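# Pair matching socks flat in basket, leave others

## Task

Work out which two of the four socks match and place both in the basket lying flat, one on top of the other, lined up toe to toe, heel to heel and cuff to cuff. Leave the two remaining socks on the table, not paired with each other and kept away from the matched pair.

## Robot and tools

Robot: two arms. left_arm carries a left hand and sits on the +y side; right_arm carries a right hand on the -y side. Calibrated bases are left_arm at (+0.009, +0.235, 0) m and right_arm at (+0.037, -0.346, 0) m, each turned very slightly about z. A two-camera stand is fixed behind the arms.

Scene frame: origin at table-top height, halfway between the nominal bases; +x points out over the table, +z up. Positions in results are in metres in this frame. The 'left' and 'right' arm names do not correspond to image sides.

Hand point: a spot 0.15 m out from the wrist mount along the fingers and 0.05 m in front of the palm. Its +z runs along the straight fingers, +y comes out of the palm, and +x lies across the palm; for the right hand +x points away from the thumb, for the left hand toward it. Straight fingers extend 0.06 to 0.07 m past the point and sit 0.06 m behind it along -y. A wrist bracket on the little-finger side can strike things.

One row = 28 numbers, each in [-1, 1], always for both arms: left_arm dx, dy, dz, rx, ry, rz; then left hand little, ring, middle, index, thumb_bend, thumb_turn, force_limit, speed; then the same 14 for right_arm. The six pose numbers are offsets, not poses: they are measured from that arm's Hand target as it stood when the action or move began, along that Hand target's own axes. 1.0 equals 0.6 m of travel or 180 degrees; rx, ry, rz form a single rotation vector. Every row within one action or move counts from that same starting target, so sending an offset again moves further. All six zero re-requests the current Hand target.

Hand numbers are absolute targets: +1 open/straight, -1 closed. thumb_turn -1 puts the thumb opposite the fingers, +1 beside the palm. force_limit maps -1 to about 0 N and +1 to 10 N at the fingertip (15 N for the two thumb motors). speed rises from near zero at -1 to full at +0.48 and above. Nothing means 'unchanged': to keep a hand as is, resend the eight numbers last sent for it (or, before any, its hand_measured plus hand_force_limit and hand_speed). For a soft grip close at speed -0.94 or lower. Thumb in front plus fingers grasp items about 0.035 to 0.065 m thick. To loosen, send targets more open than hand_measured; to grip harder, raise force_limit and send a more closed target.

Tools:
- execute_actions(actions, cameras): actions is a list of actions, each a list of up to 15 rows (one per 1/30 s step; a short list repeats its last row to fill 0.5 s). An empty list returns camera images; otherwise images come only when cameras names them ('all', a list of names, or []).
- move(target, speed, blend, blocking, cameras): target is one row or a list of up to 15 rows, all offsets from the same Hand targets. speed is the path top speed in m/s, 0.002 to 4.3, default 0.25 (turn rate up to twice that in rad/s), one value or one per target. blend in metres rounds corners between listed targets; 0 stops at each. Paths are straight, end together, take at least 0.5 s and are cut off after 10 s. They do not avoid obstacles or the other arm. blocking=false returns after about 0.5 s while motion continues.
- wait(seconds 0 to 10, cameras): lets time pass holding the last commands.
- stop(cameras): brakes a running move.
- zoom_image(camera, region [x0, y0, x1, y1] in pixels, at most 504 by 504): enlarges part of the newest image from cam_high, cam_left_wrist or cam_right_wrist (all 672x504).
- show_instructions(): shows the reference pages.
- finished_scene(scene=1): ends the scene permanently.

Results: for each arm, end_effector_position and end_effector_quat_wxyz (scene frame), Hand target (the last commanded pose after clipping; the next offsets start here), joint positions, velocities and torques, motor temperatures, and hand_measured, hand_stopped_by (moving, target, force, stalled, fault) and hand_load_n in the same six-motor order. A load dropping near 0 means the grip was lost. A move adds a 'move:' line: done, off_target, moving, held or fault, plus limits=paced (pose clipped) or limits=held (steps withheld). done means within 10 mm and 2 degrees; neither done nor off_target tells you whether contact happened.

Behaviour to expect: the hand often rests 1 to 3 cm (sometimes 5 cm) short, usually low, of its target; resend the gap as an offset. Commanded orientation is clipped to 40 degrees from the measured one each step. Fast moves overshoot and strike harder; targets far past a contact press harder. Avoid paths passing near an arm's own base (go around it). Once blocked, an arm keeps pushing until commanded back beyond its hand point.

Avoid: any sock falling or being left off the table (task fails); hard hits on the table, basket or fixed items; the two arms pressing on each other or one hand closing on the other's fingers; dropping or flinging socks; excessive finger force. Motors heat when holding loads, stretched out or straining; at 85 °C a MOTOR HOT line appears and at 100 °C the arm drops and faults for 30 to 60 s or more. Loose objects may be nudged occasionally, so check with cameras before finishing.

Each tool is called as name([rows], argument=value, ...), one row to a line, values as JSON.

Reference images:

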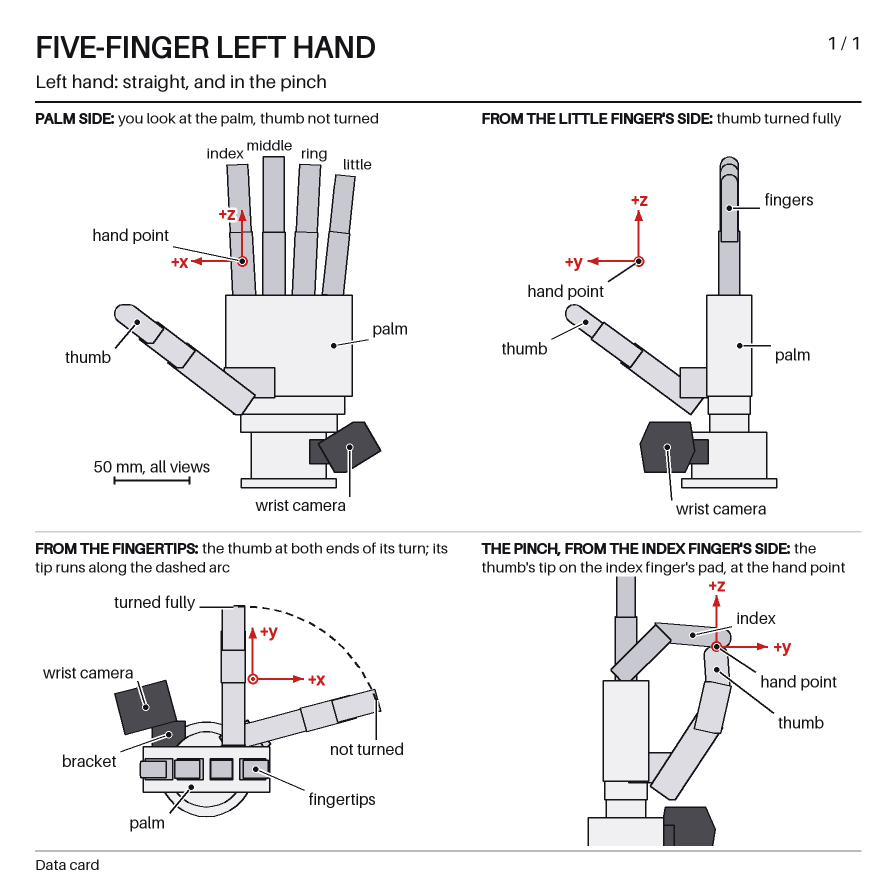

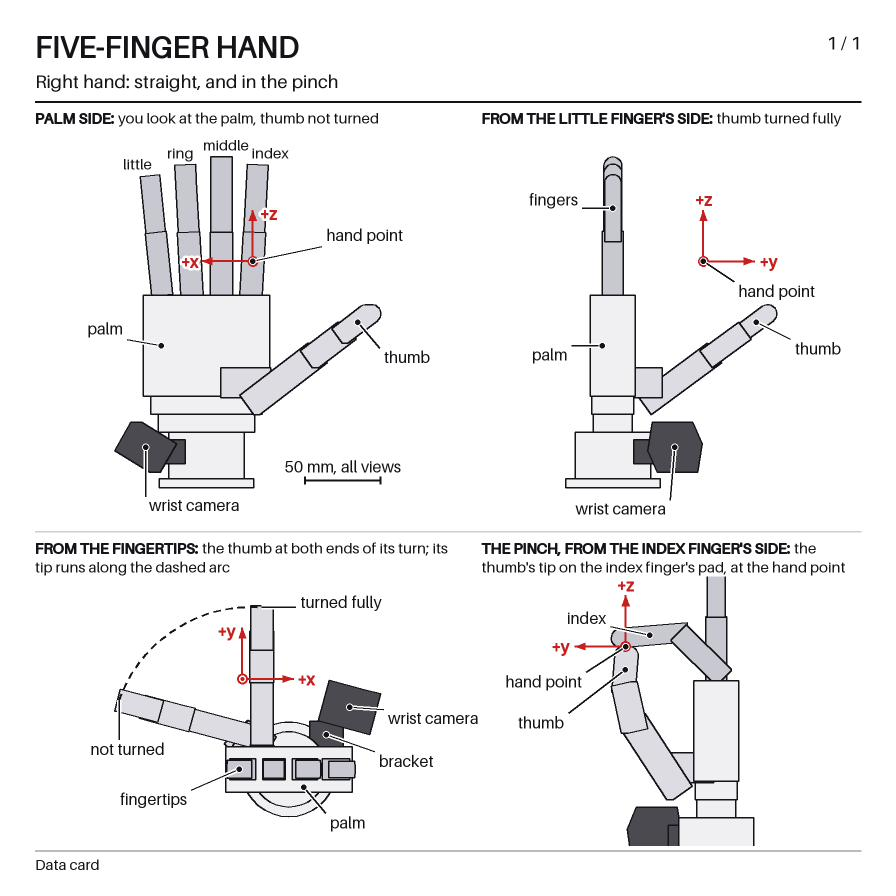

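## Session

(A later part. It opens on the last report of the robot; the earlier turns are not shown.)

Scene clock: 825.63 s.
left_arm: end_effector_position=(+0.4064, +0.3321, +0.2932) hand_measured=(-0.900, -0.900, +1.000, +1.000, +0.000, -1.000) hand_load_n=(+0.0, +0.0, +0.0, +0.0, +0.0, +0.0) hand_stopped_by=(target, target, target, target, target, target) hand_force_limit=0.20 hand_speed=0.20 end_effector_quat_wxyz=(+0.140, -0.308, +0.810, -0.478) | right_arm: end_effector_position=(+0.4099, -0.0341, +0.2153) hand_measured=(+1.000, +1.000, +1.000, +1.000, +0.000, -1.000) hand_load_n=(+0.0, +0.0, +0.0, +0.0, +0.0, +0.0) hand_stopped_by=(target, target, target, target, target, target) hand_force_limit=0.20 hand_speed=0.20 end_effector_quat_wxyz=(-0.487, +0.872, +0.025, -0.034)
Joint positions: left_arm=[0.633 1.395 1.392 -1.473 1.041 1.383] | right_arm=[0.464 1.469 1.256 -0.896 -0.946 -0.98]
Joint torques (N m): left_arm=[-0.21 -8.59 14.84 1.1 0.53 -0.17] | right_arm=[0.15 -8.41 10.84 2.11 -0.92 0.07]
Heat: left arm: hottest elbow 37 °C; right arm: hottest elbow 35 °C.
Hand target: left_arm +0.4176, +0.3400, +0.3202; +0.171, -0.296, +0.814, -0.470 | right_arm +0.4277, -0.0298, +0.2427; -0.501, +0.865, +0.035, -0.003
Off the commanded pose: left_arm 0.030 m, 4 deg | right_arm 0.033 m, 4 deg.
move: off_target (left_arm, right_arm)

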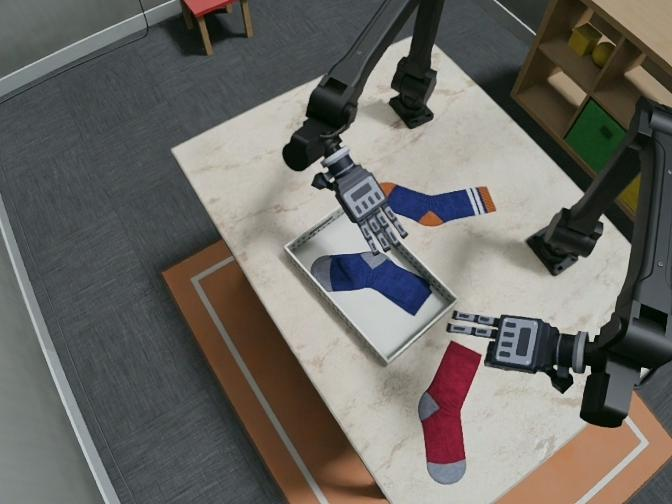

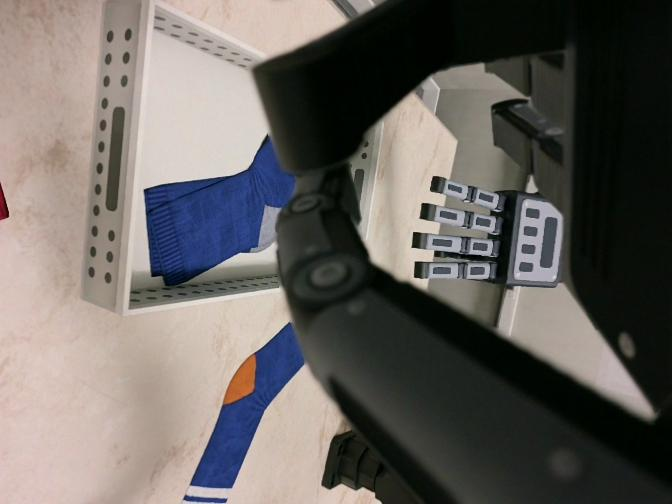

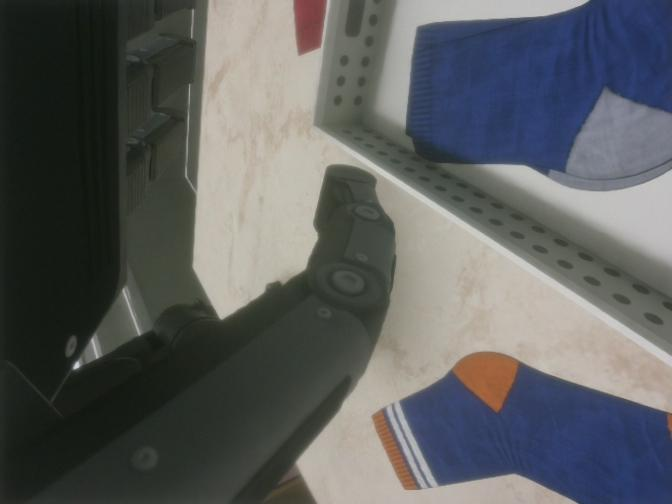

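move(target=[0.1917,0.1446,0.2496,0,0.1443,0.0833,-0.9,-0.9,1,1,0,-1,0.2,0.2,0.0,0.0582,-0.1008,0,0,0,1,1,1,1,0,-1,0.2,0.2], speed=0.25, cameras=["all"])

zoom_image(camera="cam_left_wrist", region=[0, 0, 300, 300])

Scene clock: 828.00 s.
left_arm: end_effector_position=(+0.3832, +0.1990, +0.1703) hand_measured=(-0.900, -0.900, +1.000, +1.000, +0.000, -1.000) hand_load_n=(+0.0, +0.0, +0.0, +0.0, +0.0, +0.0) hand_stopped_by=(target, target, target, target, target, target) hand_force_limit=0.20 hand_speed=0.20 end_effector_quat_wxyz=(+0.036, -0.084, +0.862, -0.499) | right_arm: end_effector_position=(+0.4208, -0.1002, +0.2173) hand_measured=(+1.000, +1.000, +1.000, +1.000, +0.000, -1.000) hand_load_n=(+0.0, +0.0, +0.0, +0.0, +0.0, +0.0) hand_stopped_by=(target, target, target, target, target, target) hand_force_limit=0.20 hand_speed=0.20 end_effector_quat_wxyz=(-0.494, +0.869, +0.019, -0.027)
Joint positions: left_arm=[0.313 1.462 1.135 -1.422 1.039 1.751] | right_arm=[0.313 1.457 1.256 -1.076 -1.008 -1.195]
Joint torques (N m): left_arm=[-0.97 -8.06 8.57 0.65 0.53 0.15] | right_arm=[0.15 -8.23 10.82 0.13 -1.04 -0.09]
Heat: left arm: hottest elbow 37 °C; right arm: hottest elbow 35 °C.
Hand target: left_arm +0.3851, +0.2001, +0.1702; +0.044, -0.075, +0.863, -0.498 | right_arm +0.4322, -0.0996, +0.2426; -0.501, +0.865, +0.035, -0.003
Off the commanded pose: left_arm 0.002 m, 1 deg | right_arm 0.028 m, 3 deg.
move: off_target (right_arm)

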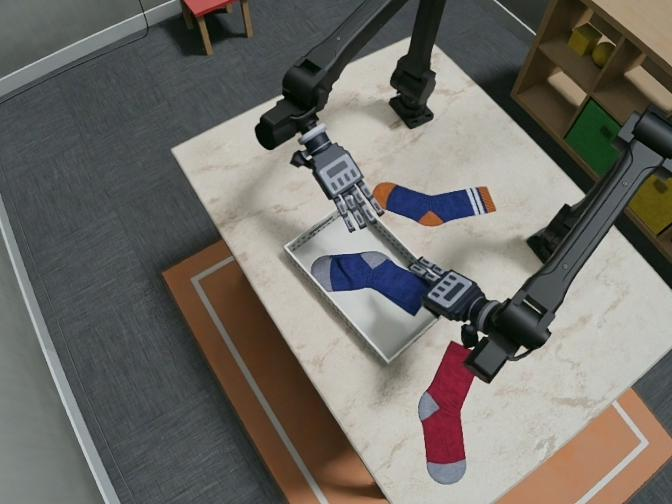

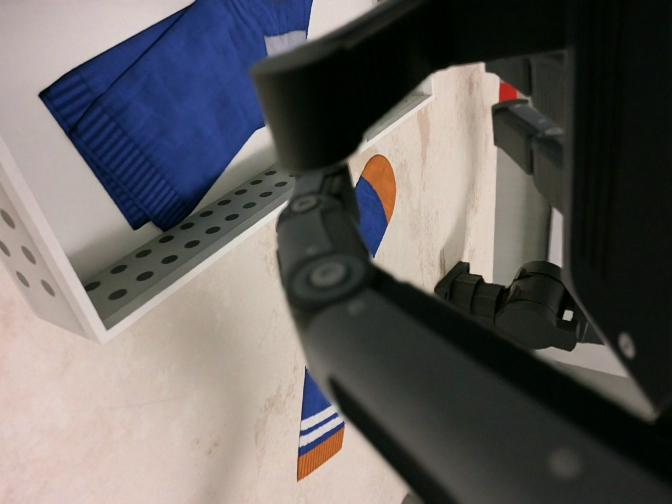

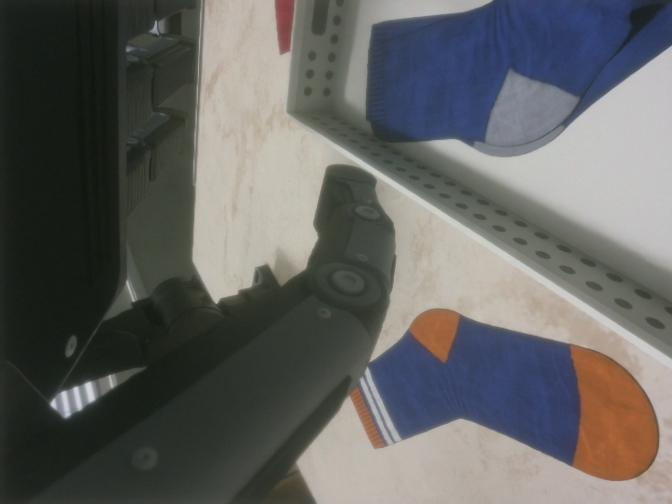

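Scaled by 1.680.

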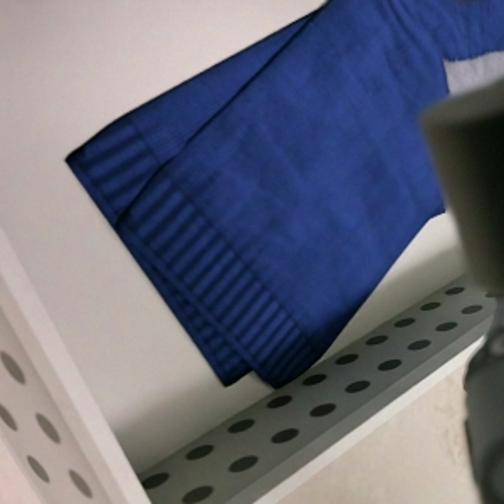

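zoom_image(camera="cam_right_wrist", region=[350, 0, 672, 200])

zoom_image(camera="cam_high", region=[300, 240, 400, 310])

Scaled by 1.565.

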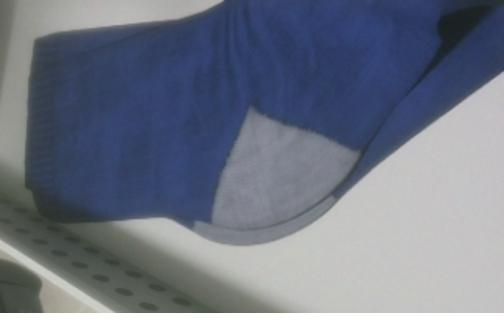

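Scaled by 5.040.

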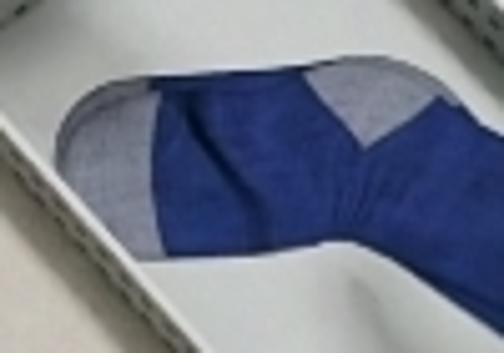

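move(target=[0,0,0,0,0,0,-0.9,-0.9,1,1,0,-1,0.2,0.2,0.13,0.004,-0.0068,0,0,0,1,1,1,1,0,-1,0.2,0.2], speed=0.25, cameras=["cam_right_wrist"])

zoom_image(camera="cam_right_wrist", region=[350, 0, 672, 260])

Scene clock: 829.93 s.
left_arm: end_effector_position=(+0.3832, +0.1990, +0.1703) hand_measured=(-0.900, -0.900, +1.000, +1.000, +0.000, -1.000) hand_load_n=(+0.0, +0.0, +0.0, +0.0, +0.0, +0.0) hand_stopped_by=(target, target, target, target, target, target) hand_force_limit=0.20 hand_speed=0.20 end_effector_quat_wxyz=(+0.036, -0.084, +0.862, -0.499) | right_arm: end_effector_position=(+0.4976, -0.1006, +0.2210) hand_measured=(+1.000, +1.000, +1.000, +1.000, +0.000, -1.000) hand_load_n=(+0.0, +0.0, +0.0, +0.0, +0.0, +0.0) hand_stopped_by=(target, target, target, target, target, target) hand_force_limit=0.20 hand_speed=0.20 end_effector_quat_wxyz=(-0.495, +0.868, +0.019, -0.025)
Joint positions: left_arm=[0.313 1.462 1.135 -1.422 1.039 1.752] | right_arm=[0.273 1.653 1.497 -1.173 -1.02 -1.262]
Joint torques (N m): left_arm=[-0.26 -8.47 8.51 0.49 0.56 0.17] | right_arm=[0.15 -9.88 11.28 0.34 -1.02 -0.17]
Heat: left arm: hottest elbow 37 °C; right arm: hottest elbow 35 °C.
Hand target: left_arm +0.3851, +0.2001, +0.1702; +0.044, -0.075, +0.863, -0.498 | right_arm +0.5101, -0.0994, +0.2449; -0.501, +0.865, +0.035, -0.003
Off the commanded pose: left_arm 0.002 m, 1 deg | right_arm 0.027 m, 3 deg.
move: off_target (right_arm)
Images, in order (width x height): cam_right_wrist 672x504.

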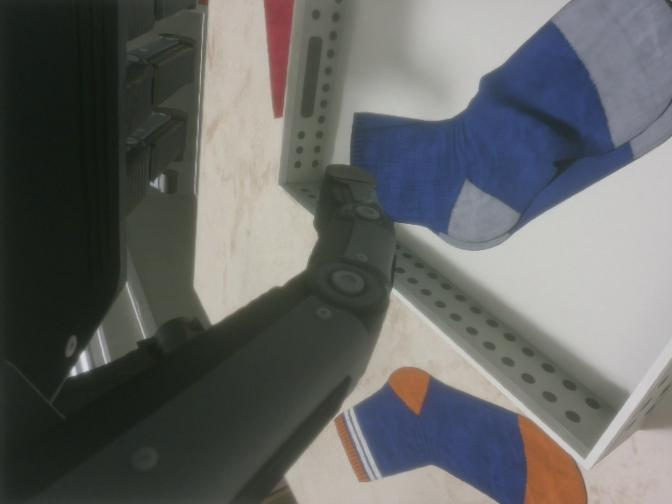

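Scaled by 1.565.

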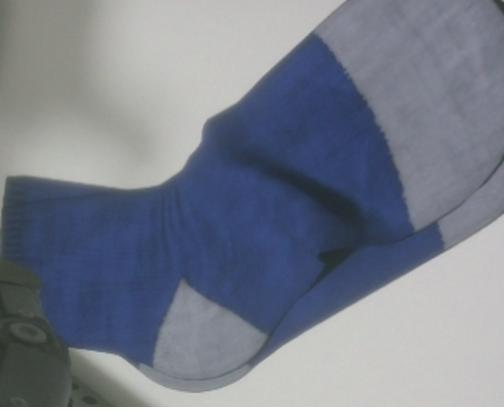

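move(target=[0.0607,0.1064,0.0491,-0.1667,0,0,1,1,1,1,1,1,0.2,0.2,-0.1008,0.1485,0.1595,-0.1667,0,0,1,1,1,1,0,-1,0.2,0.2], speed=0.15, cameras=["cam_high"])

zoom_image(camera="cam_high", region=[300, 210, 460, 340])

Scene clock: 833.57 s.
left_arm: end_effector_position=(+0.3486, +0.2024, +0.0969) hand_measured=(+1.000, +1.000, +1.000, +1.000, +1.000, +1.000) hand_load_n=(+0.0, +0.0, +0.0, +0.0, +0.0, +0.0) hand_stopped_by=(target, target, target, target, target, target) hand_force_limit=0.20 hand_speed=0.20 end_effector_quat_wxyz=(+0.016, -0.081, +0.963, -0.258) | right_arm: end_effector_position=(+0.4473, -0.0685, +0.1201) hand_measured=(+1.000, +1.000, +1.000, +1.000, +0.000, -1.000) hand_load_n=(+0.0, +0.0, +0.0, +0.0, +0.0, +0.0) hand_stopped_by=(target, target, target, target, target, target) hand_force_limit=0.20 hand_speed=0.20 end_effector_quat_wxyz=(-0.258, +0.965, +0.037, +0.001)
Joint positions: left_arm=[0.089 1.356 0.963 -1.121 0.521 1.437] | right_arm=[0.546 1.641 1.341 -1.022 -0.463 -1.097]
Joint torques (N m): left_arm=[-0.67 -7.18 8.28 1.1 0.2 -0.19] | right_arm=[1.08 -8.7 7.34 1.61 -0.34 0.1]
Heat: left arm: hottest elbow 37 °C; right arm: hottest elbow 35 °C.
Hand target: left_arm +0.3481, +0.2000, +0.1001; +0.023, -0.084, +0.962, -0.258 | right_arm +0.4511, -0.0646, +0.1181; -0.260, +0.965, +0.034, +0.006
Off the commanded pose: left_arm 0.004 m, 1 deg | right_arm 0.006 m, 1 deg.
move: done
Images, in order (width x height): cam_high 672x504.

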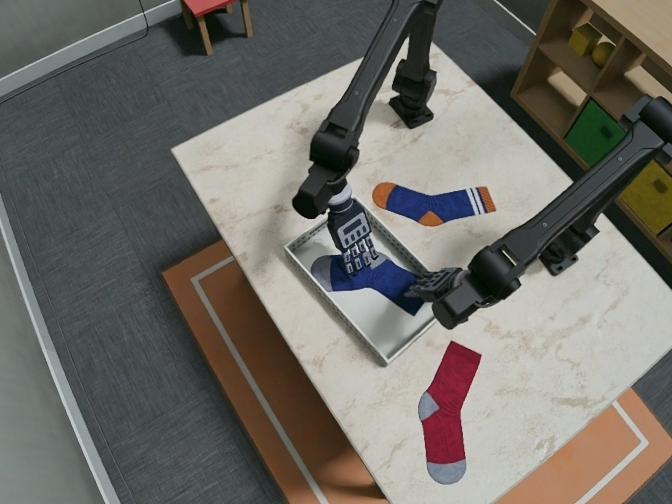

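Scaled by 3.150.

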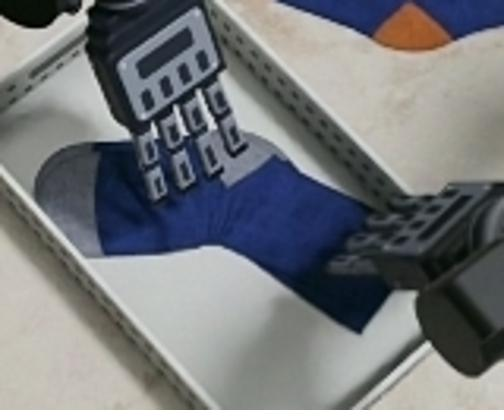

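move(target=[0,0.0575,0.0996,0,0,0,1,1,1,1,1,1,0.2,0.2,0.0226,0.092,0.0893,0,0,0,1,1,1,1,0,-1,0.2,0.2], speed=0.08, cameras=["cam_high"])

zoom_image(camera="cam_high", region=[300, 210, 460, 340])

Scene clock: 835.40 s.
left_arm: end_effector_position=(+0.3509, +0.2017, +0.0378) hand_measured=(+1.000, +1.000, +1.000, +1.000, +1.000, +1.000) hand_load_n=(+0.0, +0.0, +0.0, +0.0, +0.0, +0.0) hand_stopped_by=(target, target, target, target, target, target) hand_force_limit=0.20 hand_speed=0.20 end_effector_quat_wxyz=(+0.028, -0.079, +0.962, -0.260) | right_arm: end_effector_position=(+0.4625, -0.0806, +0.0547) hand_measured=(+1.000, +1.000, +1.000, +1.000, +0.000, -1.000) hand_load_n=(-0.5, +0.0, +0.0, +0.0, +0.0, +0.0) hand_stopped_by=(target, target, target, target, target, target) hand_force_limit=0.20 hand_speed=0.20 end_effector_quat_wxyz=(-0.262, +0.965, +0.033, +0.003)
Joint positions: left_arm=[0.089 1.425 0.858 -0.923 0.525 1.435] | right_arm=[0.508 1.722 1.263 -0.872 -0.477 -1.126]
Joint torques (N m): left_arm=[-1.44 -6.65 7.34 1.33 0.05 -0.18] | right_arm=[-0.38 -8.12 6.15 1.84 -0.26 -0.12]
Heat: left arm: hottest elbow 37 °C; right arm: hottest elbow 35 °C.
Hand target: left_arm +0.3483, +0.2001, +0.0312; +0.023, -0.084, +0.962, -0.258 | right_arm +0.4682, -0.0846, +0.0445; -0.259, +0.965, +0.034, +0.006
Off the commanded pose: left_arm 0.007 m, 1 deg | right_arm 0.012 m, 1 deg.
move: off_target (right_arm)
Images, in order (width x height): cam_high 672x504.

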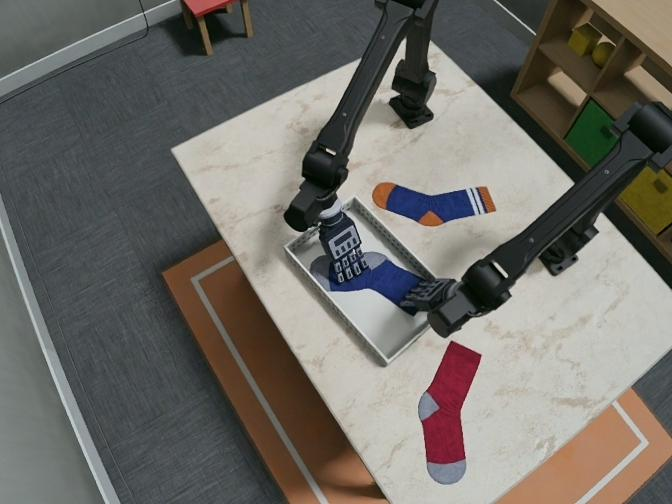

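Scaled by 3.150.

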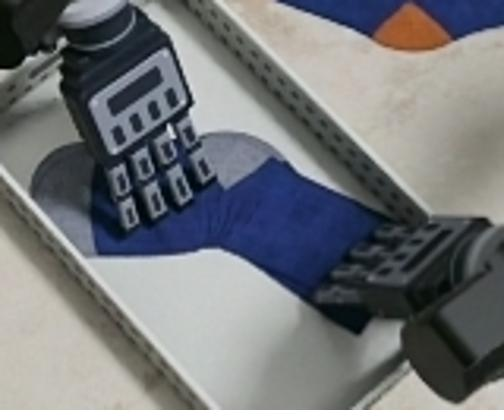

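move(target=[0,0,0,0,0,0,1,1,1,1,1,1,0.2,0.2,-0.0092,0.0313,-0.0181,0,0,0,1,1,1,1,0,-1,0.2,0.2], speed=0.04, cameras=["cam_high"])

zoom_image(camera="cam_high", region=[300, 210, 460, 340])

Scene clock: 836.57 s.
left_arm: end_effector_position=(+0.3516, +0.2017, +0.0378) hand_measured=(+1.000, +1.000, +1.000, +1.000, +1.000, +1.000) hand_load_n=(+0.0, +0.0, +0.0, +0.0, +0.0, +0.0) hand_stopped_by=(target, target, target, target, target, target) hand_force_limit=0.20 hand_speed=0.20 end_effector_quat_wxyz=(+0.029, -0.079, +0.962, -0.261) | right_arm: end_effector_position=(+0.4629, -0.0943, +0.0520) hand_measured=(+1.000, +1.000, +1.000, +1.000, +0.000, -1.000) hand_load_n=(+0.0, +0.0, +0.5, +0.0, +0.0, +0.0) hand_stopped_by=(target, target, target, target, target, target) hand_force_limit=0.20 hand_speed=0.20 end_effector_quat_wxyz=(-0.269, +0.962, +0.037, +0.004)
Joint positions: left_arm=[0.089 1.425 0.858 -0.921 0.525 1.435] | right_arm=[0.478 1.71 1.237 -0.864 -0.498 -1.164]
Joint torques (N m): left_arm=[-0.73 -5.48 7.21 1.36 -0.01 -0.16] | right_arm=[-0.44 -9.11 5.5 0.99 0.21 -0.17]
Heat: left arm: hottest elbow 37 °C; right arm: hottest elbow 35 °C.
Hand target: left_arm +0.3483, +0.2001, +0.0312; +0.023, -0.084, +0.962, -0.258 | right_arm +0.4641, -0.1065, +0.0444; -0.260, +0.965, +0.034, +0.006
Off the commanded pose: left_arm 0.008 m, 1 deg | right_arm 0.015 m, 1 deg.
move: off_target (right_arm)
Images, in order (width x height): cam_high 672x504.

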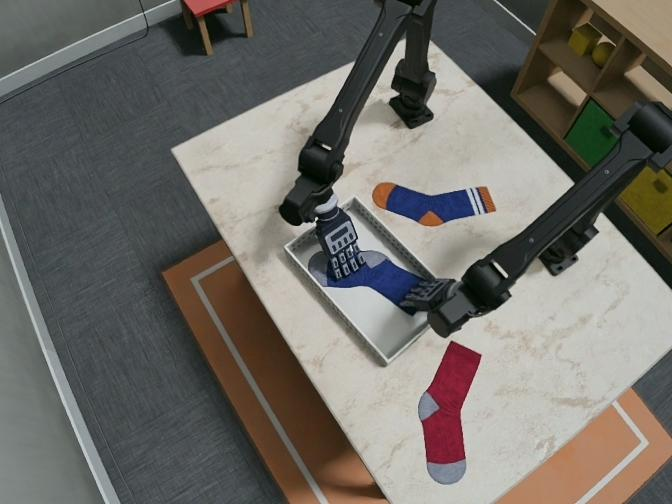

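Scaled by 3.150.

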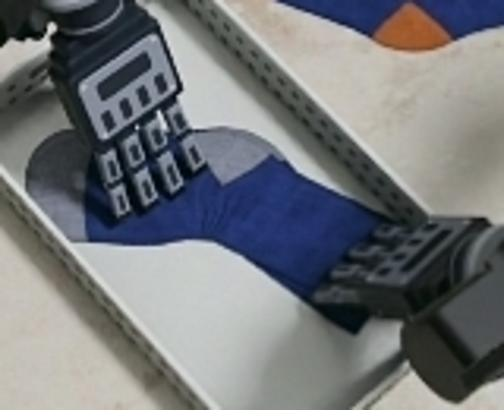

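move([
  [0,0,0,0,0,0,1,1,1,1,1,1,0.2,0.2,0,-0.0667,-0.1155,0,0,0,1,1,1,1,0,-1,0.2,0.2],
  [0,0,0,0,0,0,1,1,1,1,1,1,0.2,0.2,0.0773,-0.172,-0.2855,0.1667,0,0,1,1,1,1,0,-1,0.2,0.2],
], speed=[0.1, 0.25], cameras=["cam_right_wrist"])

zoom_image(camera="cam_right_wrist", region=[350, 0, 672, 260])

Scene clock: 839.57 s.
left_arm: end_effector_position=(+0.3516, +0.2017, +0.0378) hand_measured=(+1.000, +1.000, +1.000, +1.000, +1.000, +1.000) hand_load_n=(+0.0, +0.0, +0.5, +0.0, +0.0, +0.0) hand_stopped_by=(target, target, target, target, target, target) hand_force_limit=0.20 hand_speed=0.20 end_effector_quat_wxyz=(+0.029, -0.079, +0.962, -0.261) | right_arm: end_effector_position=(+0.4912, -0.1018, +0.2302) hand_measured=(+1.000, +1.000, +1.000, +1.000, +0.000, -1.000) hand_load_n=(+0.0, +0.0, +0.0, +0.0, +0.0, +0.0) hand_stopped_by=(target, target, target, target, target, target) hand_force_limit=0.20 hand_speed=0.20 end_effector_quat_wxyz=(-0.497, +0.867, +0.024, -0.018)
Joint positions: left_arm=[0.089 1.425 0.858 -0.921 0.525 1.435] | right_arm=[0.274 1.623 1.482 -1.171 -1.02 -1.261]
Joint torques (N m): left_arm=[-0.79 -6.24 7.28 1.31 0.04 -0.18] | right_arm=[0.56 -8.06 11.02 0.28 -1.04 -0.11]
Heat: left arm: hottest elbow 37 °C; right arm: hottest elbow 35 °C.
Hand target: left_arm +0.3483, +0.2001, +0.0312; +0.023, -0.084, +0.962, -0.258 | right_arm +0.5042, -0.1005, +0.2457; -0.501, +0.865, +0.035, -0.003
Off the commanded pose: left_arm 0.008 m, 1 deg | right_arm 0.020 m, 2 deg.
move: off_target (right_arm)
Images, in order (width x height): cam_right_wrist 672x504.

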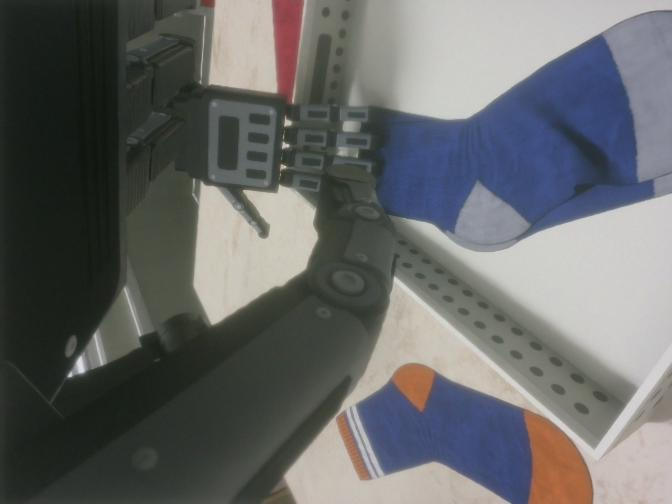

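Scaled by 1.565.

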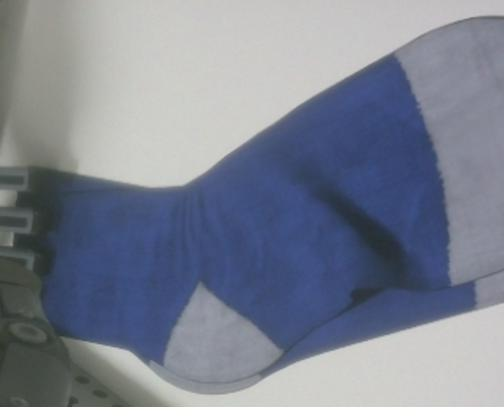

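move([
  [0,-0.0583,-0.101,0,0,0,1,1,1,1,1,1,0.2,0.2,0,0,0,0,0,0,-0.9,-0.9,1,1,0,-1,0.2,0.2],
  [0.033,-0.158,0.0101,0,0,0,1,1,1,1,1,1,0.2,0.2,0.03,0.08,0.06,-0.1667,0,0,-0.9,-0.9,1,1,0,-1,0.2,0.2],
], speed=[0.12, 0.2], cameras=["cam_high"])

zoom_image(camera="cam_high", region=[300, 210, 460, 340])

Scene clock: 843.00 s.
left_arm: end_effector_position=(+0.3449, +0.1149, +0.0771) hand_measured=(+1.000, +1.000, +1.000, +1.000, +1.000, +1.000) hand_load_n=(+0.0, +0.0, +0.0, +0.0, +0.0, +0.0) hand_stopped_by=(target, target, target, target, target, target) hand_force_limit=0.20 hand_speed=0.20 end_effector_quat_wxyz=(+0.026, -0.078, +0.962, -0.258) | right_arm: end_effector_position=(+0.5118, -0.0994, +0.1680) hand_measured=(-0.900, -0.900, +1.000, +1.000, +0.000, -1.000) hand_load_n=(+0.0, +0.0, +0.0, +0.0, +0.0, +0.0) hand_stopped_by=(target, target, target, target, target, target) hand_force_limit=0.20 hand_speed=0.20 end_effector_quat_wxyz=(-0.255, +0.966, +0.033, -0.008)
Joint positions: left_arm=[-0.153 1.348 0.896 -0.91 0.486 1.164] | right_arm=[0.44 1.753 1.619 -1.262 -0.488 -1.211]
Joint torques (N m): left_arm=[-1.14 -5.66 8.46 1.44 0.19 -0.21] | right_arm=[0.91 -10.23 11.6 0.08 -0.33 0.05]
Heat: left arm: hottest elbow 37 °C; right arm: hottest elbow 36 °C.
Hand target: left_arm +0.3436, +0.1128, +0.0733; +0.023, -0.084, +0.962, -0.258 | right_arm +0.5235, -0.0920, +0.1866; -0.260, +0.965, +0.034, +0.006
Off the commanded pose: left_arm 0.005 m, 1 deg | right_arm 0.023 m, 2 deg.
move: off_target (right_arm)
Images, in order (width x height): cam_high 672x504.

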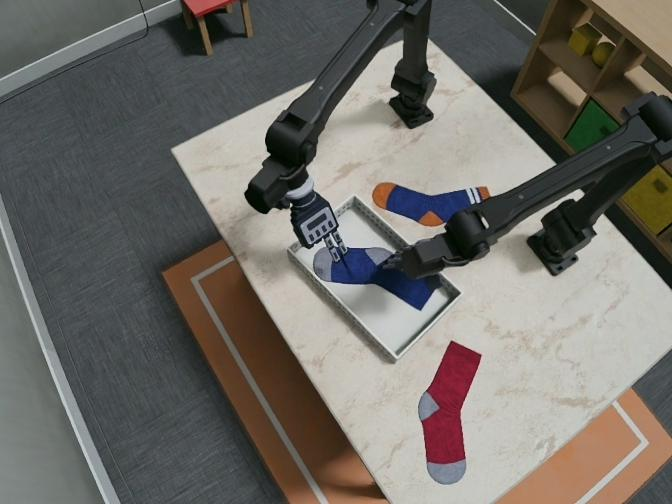

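Scaled by 3.150.

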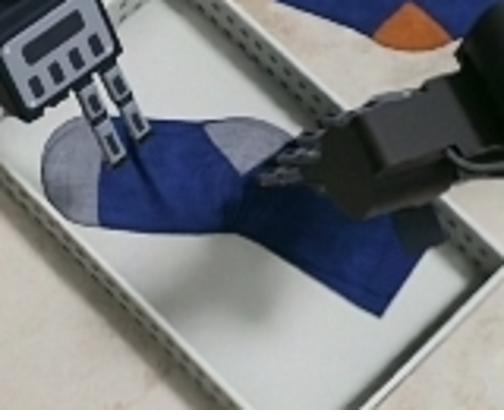

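move(target=[-0.0323,-0.0139,0.0889,0,0,0,1,1,1,1,1,1,0.2,0.2,-0.0162,0.1377,0.0871,0,0,0,-0.9,-0.9,1,1,0,-1,0.2,0.2], speed=0.1, cameras=["cam_high"])

zoom_image(camera="cam_high", region=[280, 200, 420, 310])

Scene clock: 845.17 s.
left_arm: end_effector_position=(+0.3664, +0.0875, +0.0378) hand_measured=(+1.000, +1.000, +1.000, +1.000, +1.000, +1.000) hand_load_n=(+0.0, +0.0, +0.0, +0.0, +0.0, +0.0) hand_stopped_by=(target, target, target, target, target, target) hand_force_limit=0.20 hand_speed=0.20 end_effector_quat_wxyz=(+0.028, -0.081, +0.962, -0.261) | right_arm: end_effector_position=(+0.5113, -0.1365, +0.1007) hand_measured=(-0.900, -0.900, +1.000, +1.000, +0.000, -1.000) hand_load_n=(+0.0, +0.5, +0.0, +0.0, +0.5, +0.0) hand_stopped_by=(target, target, target, target, target, target) hand_force_limit=0.20 hand_speed=0.20 end_effector_quat_wxyz=(-0.256, +0.966, +0.030, -0.003)
Joint positions: left_arm=[-0.21 1.467 0.896 -0.756 0.476 1.094] | right_arm=[0.376 1.757 1.444 -1.104 -0.495 -1.272]
Joint torques (N m): left_arm=[-1.03 -5.95 9.14 1.54 -0.01 -0.19] | right_arm=[0.21 -9.7 7.42 1.24 -0.65 -0.18]
Heat: left arm: hottest elbow 37 °C; right arm: hottest elbow 36 °C.
Hand target: left_arm +0.3685, +0.0828, +0.0312; +0.023, -0.084, +0.962, -0.258 | right_arm +0.5190, -0.1376, +0.0998; -0.260, +0.965, +0.034, +0.006
Off the commanded pose: left_arm 0.008 m, 1 deg | right_arm 0.008 m, 1 deg.
move: done
Images, in order (width x height): cam_high 672x504.

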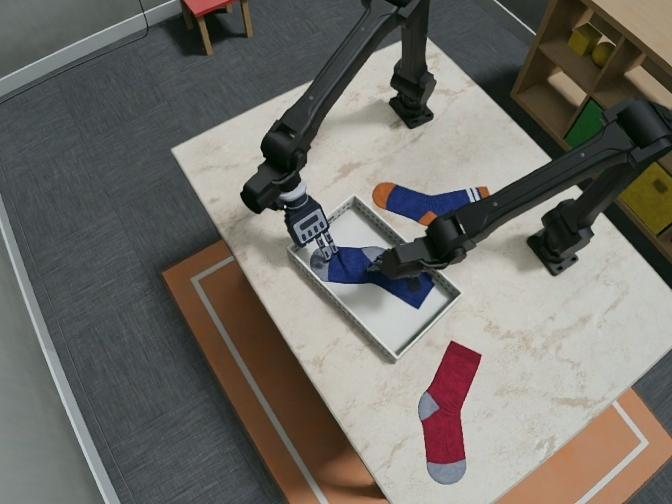

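Scaled by 3.600.

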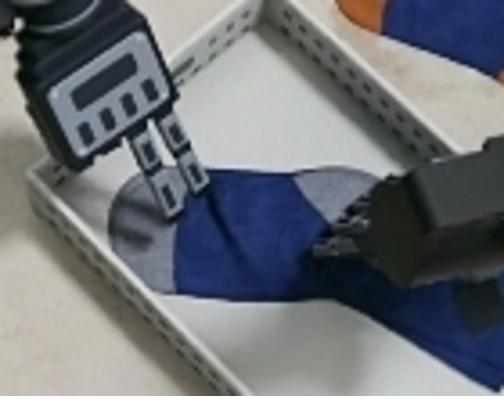

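move(target=[0,0,0,0,0,0,1,1,1,1,1,1,0.2,0.2,-0.0026,0.0788,0.0619,0,0,0,-0.9,-0.9,1,-0.9,0,-1,0.2,0.2], speed=0.06, cameras=["cam_high"])

zoom_image(camera="cam_high", region=[280, 200, 420, 310])

Scene clock: 847.00 s.
left_arm: end_effector_position=(+0.3670, +0.0867, +0.0376) hand_measured=(+1.000, +1.000, +1.000, +1.000, +1.000, +1.000) hand_load_n=(+0.0, +0.0, +0.0, +0.0, +0.0, +0.0) hand_stopped_by=(target, target, target, target, target, target) hand_force_limit=0.20 hand_speed=0.20 end_effector_quat_wxyz=(+0.028, -0.081, +0.961, -0.262) | right_arm: end_effector_position=(+0.5134, -0.1456, +0.0766) hand_measured=(-0.900, -0.900, +1.000, -0.302, +0.000, -1.000) hand_load_n=(+0.0, +0.0, +0.0, +1.5, +2.0, -7.0) hand_stopped_by=(target, target, target, force, target, target) hand_force_limit=0.20 hand_speed=0.20 end_effector_quat_wxyz=(-0.272, +0.962, +0.028, +0.006)
Joint positions: left_arm=[-0.211 1.468 0.896 -0.752 0.477 1.093] | right_arm=[0.348 1.761 1.379 -1.017 -0.525 -1.29]
Joint torques (N m): left_arm=[-1.03 -6.01 8.88 1.24 0.01 -0.17] | right_arm=[-1.03 -6.89 4.86 2.8 0.34 -0.44]
Heat: left arm: hottest elbow 37 °C; right arm: hottest elbow 36 °C.
Hand target: left_arm +0.3685, +0.0827, +0.0313; +0.023, -0.084, +0.962, -0.258 | right_arm +0.5207, -0.1600, +0.0440; -0.260, +0.965, +0.034, +0.006
Off the commanded pose: left_arm 0.008 m, 1 deg | right_arm 0.036 m, 2 deg.
move: off_target (right_arm)
Images, in order (width x height): cam_high 672x504.

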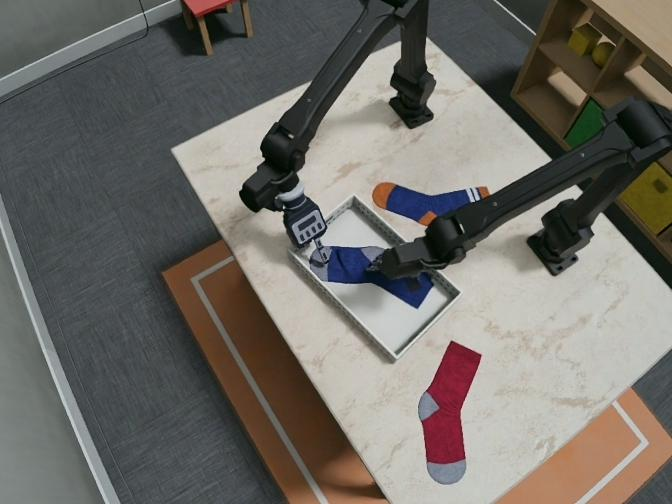

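Scaled by 3.600.

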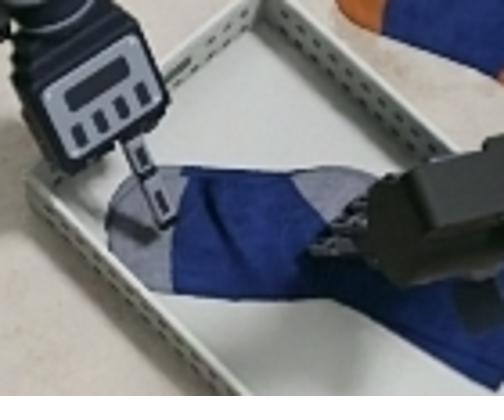

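move([
  [0,0,0,0,0,0,1,1,1,1,1,1,0.2,0.2,0,-0.0583,-0.101,0,0,0,-0.9,-0.9,1,-0.9,0,-1,0.2,0.2],
  [0,0,0,0,0,0,1,1,1,1,1,1,0.2,0.2,0,-0.0583,-0.101,0,0,0,-0.9,-0.9,1,-0.9,1,1,0.2,0.2],
], speed=0.1, cameras=["cam_high"])

zoom_image(camera="cam_high", region=[280, 190, 440, 310])

Scene clock: 848.93 s.
left_arm: end_effector_position=(+0.3670, +0.0867, +0.0376) hand_measured=(+1.000, +1.000, +1.000, +1.000, +1.000, +1.000) hand_load_n=(+0.0, +0.0, +0.0, +0.0, +0.0, +0.0) hand_stopped_by=(target, target, target, target, target, target) hand_force_limit=0.20 hand_speed=0.20 end_effector_quat_wxyz=(+0.028, -0.081, +0.961, -0.262) | right_arm: end_effector_position=(+0.5004, -0.1612, +0.0883) hand_measured=(-0.900, -0.900, +1.000, -0.302, +0.056, -0.922) hand_load_n=(+0.0, +0.0, +0.0, +4.0, -17.0, -20.5) hand_stopped_by=(target, target, target, force, moving, moving) hand_force_limit=0.20 hand_speed=0.20 end_effector_quat_wxyz=(-0.254, +0.967, +0.025, -0.021)
Joint positions: left_arm=[-0.211 1.468 0.896 -0.752 0.477 1.093] | right_arm=[0.335 1.752 1.402 -1.124 -0.508 -1.317]
Joint torques (N m): left_arm=[-1.32 -5.25 8.95 1.37 -0.01 -0.14] | right_arm=[0.38 -11.34 10.39 -0.02 -0.34 -0.11]
Heat: left arm: hottest elbow 37 °C; right arm: hottest elbow 36 °C.
Hand target: left_arm +0.3685, +0.0827, +0.0313; +0.023, -0.084, +0.962, -0.258 | right_arm +0.5187, -0.1602, +0.1138; -0.260, +0.965, +0.034, +0.006
Off the commanded pose: left_arm 0.008 m, 1 deg | right_arm 0.031 m, 3 deg.
move: off_target (right_arm); target 2's new numbers were sent with right_arm's hand 0.031 m and 3 deg from that target
Images, in order (width x height): cam_high 672x504.

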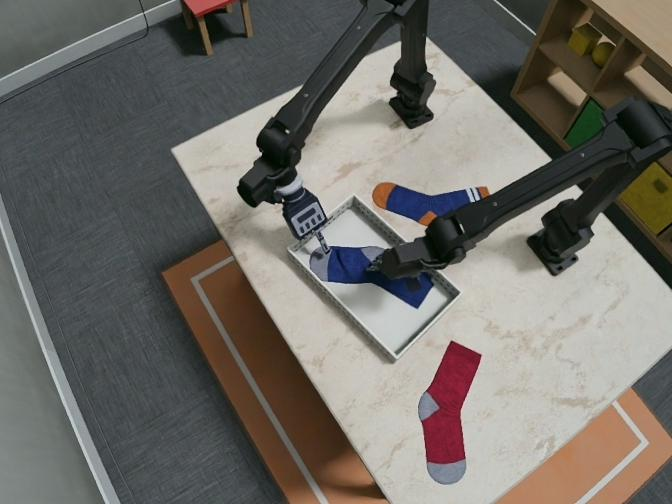

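Scaled by 3.150.

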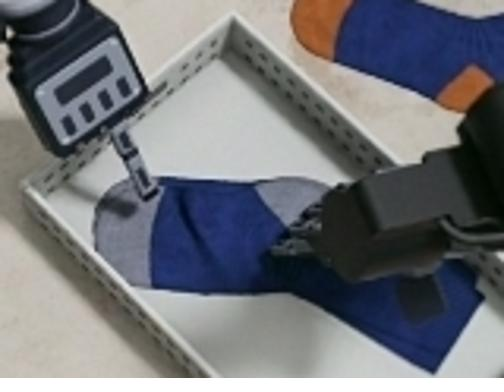

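execute_actions([
  [[0,0,0,0,0,0,1,1,1,1,1,1,0.2,0.2,0,0,0,0,0,0,-0.9,-0.9,1,1,0.05,-0.92,0.2,0.4]],
  [[0,0,0,0,0,0,1,1,1,1,1,1,0.2,0.2,0,0,0,0,0,0,-0.9,-0.9,1,1,0.05,-0.92,0.2,0.4]],
])

Scene clock: 850.23 s.
left_arm: end_effector_position=(+0.3670, +0.0867, +0.0376) hand_measured=(+1.000, +1.000, +1.000, +1.000, +1.000, +1.000) hand_load_n=(+0.0, +0.0, +0.0, -0.5, +0.0, +0.0) hand_stopped_by=(target, target, target, target, target, target) hand_force_limit=0.20 hand_speed=0.20 end_effector_quat_wxyz=(+0.028, -0.081, +0.961, -0.262) | right_arm: end_effector_position=(+0.5004, -0.1612, +0.0883) hand_measured=(-0.900, -0.900, +1.000, -0.254, +0.042, -0.922) hand_load_n=(+0.0, +0.0, -0.5, -15.0, -12.0, -18.5) hand_stopped_by=(target, target, target, stalled, target, target) hand_force_limit=0.20 hand_speed=0.40 end_effector_quat_wxyz=(-0.254, +0.967, +0.025, -0.021)
Joint positions: left_arm=[-0.211 1.468 0.896 -0.752 0.477 1.093] | right_arm=[0.335 1.752 1.402 -1.124 -0.508 -1.317]
Joint torques (N m): left_arm=[-1.14 -5.83 8.99 1.46 -0.01 -0.14] | right_arm=[0.56 -11.4 10.28 0.17 -0.42 -0.11]
Heat: left arm: hottest elbow 37 °C; right arm: hottest elbow 36 °C.
Hand target: left_arm +0.3685, +0.0827, +0.0313; +0.023, -0.084, +0.962, -0.258 | right_arm +0.5187, -0.1602, +0.1138; -0.260, +0.965, +0.034, +0.006
Off the commanded pose: left_arm 0.008 m, 1 deg | right_arm 0.031 m, 3 deg.
Step readings (end_effector_position of left_arm | right_arm):
0: (+0.3670, +0.0867, +0.0376) | (+0.5004, -0.1612, +0.0883)
1: (+0.3670, +0.0867, +0.0376) | (+0.5004, -0.1612, +0.0883)
2: (+0.3670, +0.0867, +0.0376) | (+0.5004, -0.1612, +0.0883)
4: (+0.3670, +0.0867, +0.0376) | (+0.5004, -0.1612, +0.0883)
8: (+0.3670, +0.0867, +0.0376) | (+0.5004, -0.1612, +0.0883)
15: (+0.3670, +0.0867, +0.0376) | (+0.5004, -0.1612, +0.0883)
16: (+0.3670, +0.0867, +0.0376) | (+0.5004, -0.1612, +0.0883)
17: (+0.3670, +0.0867, +0.0376) | (+0.5004, -0.1612, +0.0883)
19: (+0.3670, +0.0867, +0.0376) | (+0.5004, -0.1612, +0.0883)
23: (+0.3670, +0.0867, +0.0376) | (+0.5004, -0.1612, +0.0883)
30: (+0.3670, +0.0867, +0.0376) | (+0.5004, -0.1612, +0.0883)

execute_actions([
  [[0,0,0,0,0,0,1,1,1,1,1,1,0.2,0.2,0,0,0,0,0,0,-0.9,-0.9,1,-0.35,-0.1,-1,0.2,0.2]],
  [[0,0,0,0,0,0,1,1,1,1,1,1,0.2,0.2,0,0,0,0,0,0,-0.9,-0.9,1,-0.35,-0.1,-1,0.2,0.2]],
])

Scene clock: 851.80 s.
left_arm: end_effector_position=(+0.3670, +0.0867, +0.0376) hand_measured=(+1.000, +1.000, +1.000, +1.000, +1.000, +1.000) hand_load_n=(+0.0, +0.0, +0.5, +0.0, +0.0, +0.0) hand_stopped_by=(target, target, target, target, target, target) hand_force_limit=0.20 hand_speed=0.20 end_effector_quat_wxyz=(+0.028, -0.081, +0.961, -0.262) | right_arm: end_effector_position=(+0.5004, -0.1612, +0.0883) hand_measured=(-0.900, -0.900, +1.000, -0.328, -0.054, -1.000) hand_load_n=(+0.0, +0.0, +0.0, +0.5, +7.0, -9.0) hand_stopped_by=(target, target, target, force, force, target) hand_force_limit=0.20 hand_speed=0.20 end_effector_quat_wxyz=(-0.254, +0.967, +0.025, -0.021)
Joint positions: left_arm=[-0.211 1.468 0.896 -0.752 0.477 1.093] | right_arm=[0.335 1.752 1.402 -1.124 -0.508 -1.318]
Joint torques (N m): left_arm=[-1.67 -5.95 8.99 1.36 -0.01 -0.16] | right_arm=[0.15 -11.34 10.37 -0.03 -0.4 -0.14]
Heat: left arm: hottest elbow 37 °C; right arm: hottest elbow 36 °C.
Hand target: left_arm +0.3685, +0.0827, +0.0313; +0.023, -0.084, +0.962, -0.258 | right_arm +0.5187, -0.1602, +0.1138; -0.260, +0.965, +0.034, +0.006
Off the commanded pose: left_arm 0.008 m, 1 deg | right_arm 0.031 m, 3 deg.
Step readings (end_effector_position of left_arm | right_arm):
0: (+0.3670, +0.0867, +0.0376) | (+0.5004, -0.1612, +0.0883)
1: (+0.3670, +0.0867, +0.0376) | (+0.5004, -0.1612, +0.0883)
2: (+0.3670, +0.0867, +0.0376) | (+0.5004, -0.1612, +0.0883)
4: (+0.3670, +0.0867, +0.0376) | (+0.5004, -0.1612, +0.0883)
8: (+0.3670, +0.0867, +0.0376) | (+0.5004, -0.1612, +0.0883)
15: (+0.3670, +0.0867, +0.0376) | (+0.5004, -0.1612, +0.0883)
16: (+0.3670, +0.0867, +0.0376) | (+0.5004, -0.1612, +0.0883)
17: (+0.3670, +0.0867, +0.0376) | (+0.5004, -0.1612, +0.0883)
19: (+0.3670, +0.0867, +0.0376) | (+0.5004, -0.1612, +0.0883)
23: (+0.3670, +0.0867, +0.0376) | (+0.5004, -0.1612, +0.0883)
30: (+0.3670, +0.0867, +0.0376) | (+0.5004, -0.1612, +0.0883)

execute_actions([
  [[0,0,0,0,0,0,1,1,1,1,1,1,0.2,0.2,0,0,0,0,0,0,-0.9,-0.9,1,0.2,-0.054,-1,0.2,0]],
  [[0,0,0,0,0,0,1,1,1,1,1,1,0.2,0.2,0,0,0,0,0,0,-0.9,-0.9,1,0.2,-0.054,-1,0.2,0]],
], cameras=["cam_right_wrist"])

Scene clock: 853.17 s.
left_arm: end_effector_position=(+0.3672, +0.0866, +0.0376) hand_measured=(+1.000, +1.000, +1.000, +1.000, +1.000, +1.000) hand_load_n=(+0.0, +0.0, +0.0, +0.0, +0.0, -0.5) hand_stopped_by=(target, target, target, target, target, target) hand_force_limit=0.20 hand_speed=0.20 end_effector_quat_wxyz=(+0.029, -0.080, +0.961, -0.262) | right_arm: end_effector_position=(+0.5053, -0.1656, +0.0964) hand_measured=(-0.900, -0.900, +1.000, +0.200, -0.054, -1.000) hand_load_n=(+0.0, +0.0, +0.0, +0.0, +0.0, +0.0) hand_stopped_by=(target, target, target, target, target, target) hand_force_limit=0.20 hand_speed=0.00 end_effector_quat_wxyz=(-0.253, +0.967, +0.024, -0.012)
Joint positions: left_arm=[-0.211 1.468 0.896 -0.751 0.477 1.093] | right_arm=[0.326 1.742 1.412 -1.129 -0.502 -1.32]
Joint torques (N m): left_arm=[-1.03 -6.24 8.85 1.4 0 -0.19] | right_arm=[0.56 -10.7 9.92 0.1 -0.64 -0.13]
Heat: left arm: hottest elbow 37 °C; right arm: hottest elbow 36 °C.
Hand target: left_arm +0.3685, +0.0827, +0.0313; +0.023, -0.084, +0.962, -0.258 | right_arm +0.5186, -0.1602, +0.1137; -0.260, +0.965, +0.034, +0.006
Off the commanded pose: left_arm 0.008 m, 1 deg | right_arm 0.023 m, 2 deg.
Step readings (end_effector_position of left_arm | right_arm):
0: (+0.3670, +0.0867, +0.0376) | (+0.5004, -0.1612, +0.0883)
1: (+0.3670, +0.0867, +0.0376) | (+0.5004, -0.1612, +0.0883)
2: (+0.3670, +0.0867, +0.0376) | (+0.5004, -0.1612, +0.0883)
4: (+0.3670, +0.0867, +0.0376) | (+0.5004, -0.1612, +0.0883)
8: (+0.3671, +0.0866, +0.0376) | (+0.5041, -0.1653, +0.0941)
15: (+0.3672, +0.0866, +0.0376) | (+0.5053, -0.1656, +0.0964)
16: (+0.3672, +0.0866, +0.0376) | (+0.5053, -0.1656, +0.0964)
17: (+0.3672, +0.0866, +0.0376) | (+0.5053, -0.1656, +0.0964)
19: (+0.3672, +0.0866, +0.0376) | (+0.5053, -0.1656, +0.0964)
23: (+0.3672, +0.0866, +0.0376) | (+0.5053, -0.1656, +0.0964)
30: (+0.3672, +0.0866, +0.0376) | (+0.5053, -0.1656, +0.0964)
Images, in order (width x height): cam_right_wrist 672x504.

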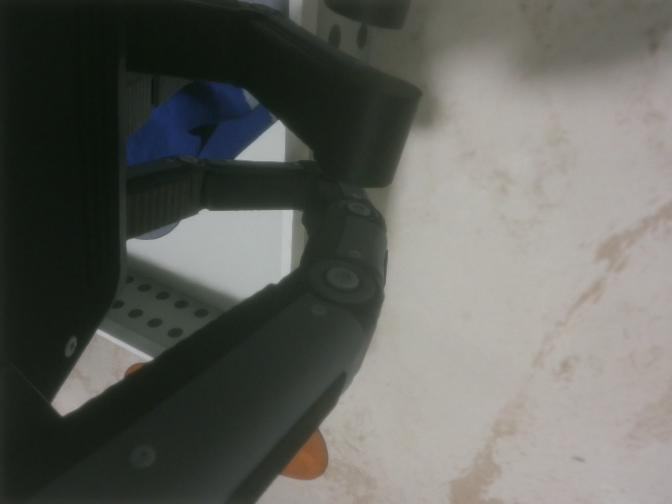

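execute_actions([
  [[0,0,0,0,0,0,1,1,1,1,1,1,0.2,0.2,0,0,0,0,0,0,-0.9,-0.9,1,1,-0.054,-1,0.2,0.4]],
  [[0,0,0,0,0,0,1,1,1,1,1,1,0.2,0.2,0,0,0,0,0,0,-0.9,-0.9,1,1,1,1,0.2,0.4]],
  [[0,0,0,0,0,0,1,1,1,1,1,1,0.2,0.2,0,0,0,0,0,0,-0.9,-0.9,1,1,1,1,0.2,0.4]],
  [[0,0,0,0,0,0,1,1,1,1,1,1,0.2,0.2,0,0,0,0,0,0,-0.9,-0.9,1,-0.9,1,1,0.2,0.4]],
], cameras=["cam_right_wrist"])

Scene clock: 855.63 s.
left_arm: end_effector_position=(+0.3685, +0.0866, +0.0376) hand_measured=(+1.000, +1.000, +1.000, +1.000, +1.000, +1.000) hand_load_n=(+0.0, +0.0, +0.0, +0.0, +0.0, +0.0) hand_stopped_by=(target, target, target, target, target, target) hand_force_limit=0.20 hand_speed=0.20 end_effector_quat_wxyz=(+0.031, -0.080, +0.961, -0.262) | right_arm: end_effector_position=(+0.5068, -0.1681, +0.0968) hand_measured=(-0.900, -0.900, +1.000, -0.900, +1.000, +1.000) hand_load_n=(+0.0, +0.0, +0.0, +0.0, +0.0, +0.0) hand_stopped_by=(target, target, target, target, target, target) hand_force_limit=0.20 hand_speed=0.40 end_effector_quat_wxyz=(-0.254, +0.967, +0.032, -0.009)
Joint positions: left_arm=[-0.211 1.468 0.896 -0.747 0.476 1.093] | right_arm=[0.322 1.741 1.412 -1.132 -0.503 -1.341]
Joint torques (N m): left_arm=[-1.49 -6.07 8.85 1.18 0.04 -0.16] | right_arm=[1.44 -10.11 9.7 0.28 -0.62 0.08]
Heat: left arm: hottest elbow 37 °C; right arm: hottest elbow 36 °C.
Hand target: left_arm +0.3686, +0.0828, +0.0313; +0.023, -0.084, +0.962, -0.258 | right_arm +0.5187, -0.1601, +0.1139; -0.260, +0.965, +0.034, +0.006
Off the commanded pose: left_arm 0.007 m, 1 deg | right_arm 0.022 m, 2 deg.
Step readings (end_effector_position of left_arm | right_arm):
0: (+0.3672, +0.0866, +0.0376) | (+0.5053, -0.1656, +0.0964)
1: (+0.3672, +0.0866, +0.0376) | (+0.5053, -0.1656, +0.0964)
2: (+0.3672, +0.0866, +0.0376) | (+0.5053, -0.1656, +0.0964)
4: (+0.3672, +0.0866, +0.0376) | (+0.5061, -0.1680, +0.0965)
8: (+0.3675, +0.0866, +0.0376) | (+0.5072, -0.1695, +0.0964)
15: (+0.3683, +0.0866, +0.0376) | (+0.5076, -0.1698, +0.0963)
16: (+0.3683, +0.0866, +0.0376) | (+0.5076, -0.1698, +0.0963)
17: (+0.3683, +0.0866, +0.0376) | (+0.5076, -0.1698, +0.0963)
19: (+0.3683, +0.0866, +0.0376) | (+0.5077, -0.1698, +0.0963)
23: (+0.3683, +0.0866, +0.0376) | (+0.5077, -0.1698, +0.0963)
30: (+0.3683, +0.0866, +0.0376) | (+0.5077, -0.1698, +0.0963)
31: (+0.3683, +0.0866, +0.0376) | (+0.5077, -0.1698, +0.0963)
32: (+0.3683, +0.0866, +0.0376) | (+0.5077, -0.1698, +0.0963)
34: (+0.3683, +0.0866, +0.0376) | (+0.5077, -0.1698, +0.0963)
38: (+0.3683, +0.0866, +0.0376) | (+0.5077, -0.1698, +0.0963)
45: (+0.3683, +0.0866, +0.0376) | (+0.5077, -0.1698, +0.0963)
46: (+0.3683, +0.0866, +0.0376) | (+0.5077, -0.1698, +0.0963)
47: (+0.3683, +0.0866, +0.0376) | (+0.5077, -0.1698, +0.0963)
49: (+0.3685, +0.0866, +0.0376) | (+0.5072, -0.1683, +0.0967)
53: (+0.3685, +0.0866, +0.0376) | (+0.5069, -0.1681, +0.0968)
60: (+0.3685, +0.0866, +0.0376) | (+0.5068, -0.1681, +0.0968)
Images, in order (width x height): cam_right_wrist 672x504.

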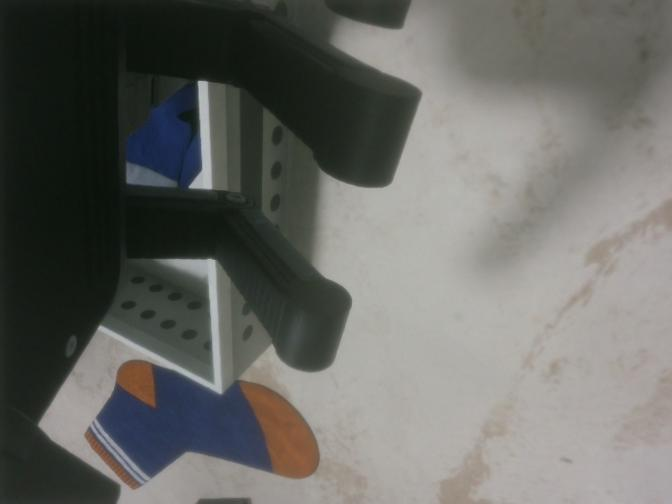

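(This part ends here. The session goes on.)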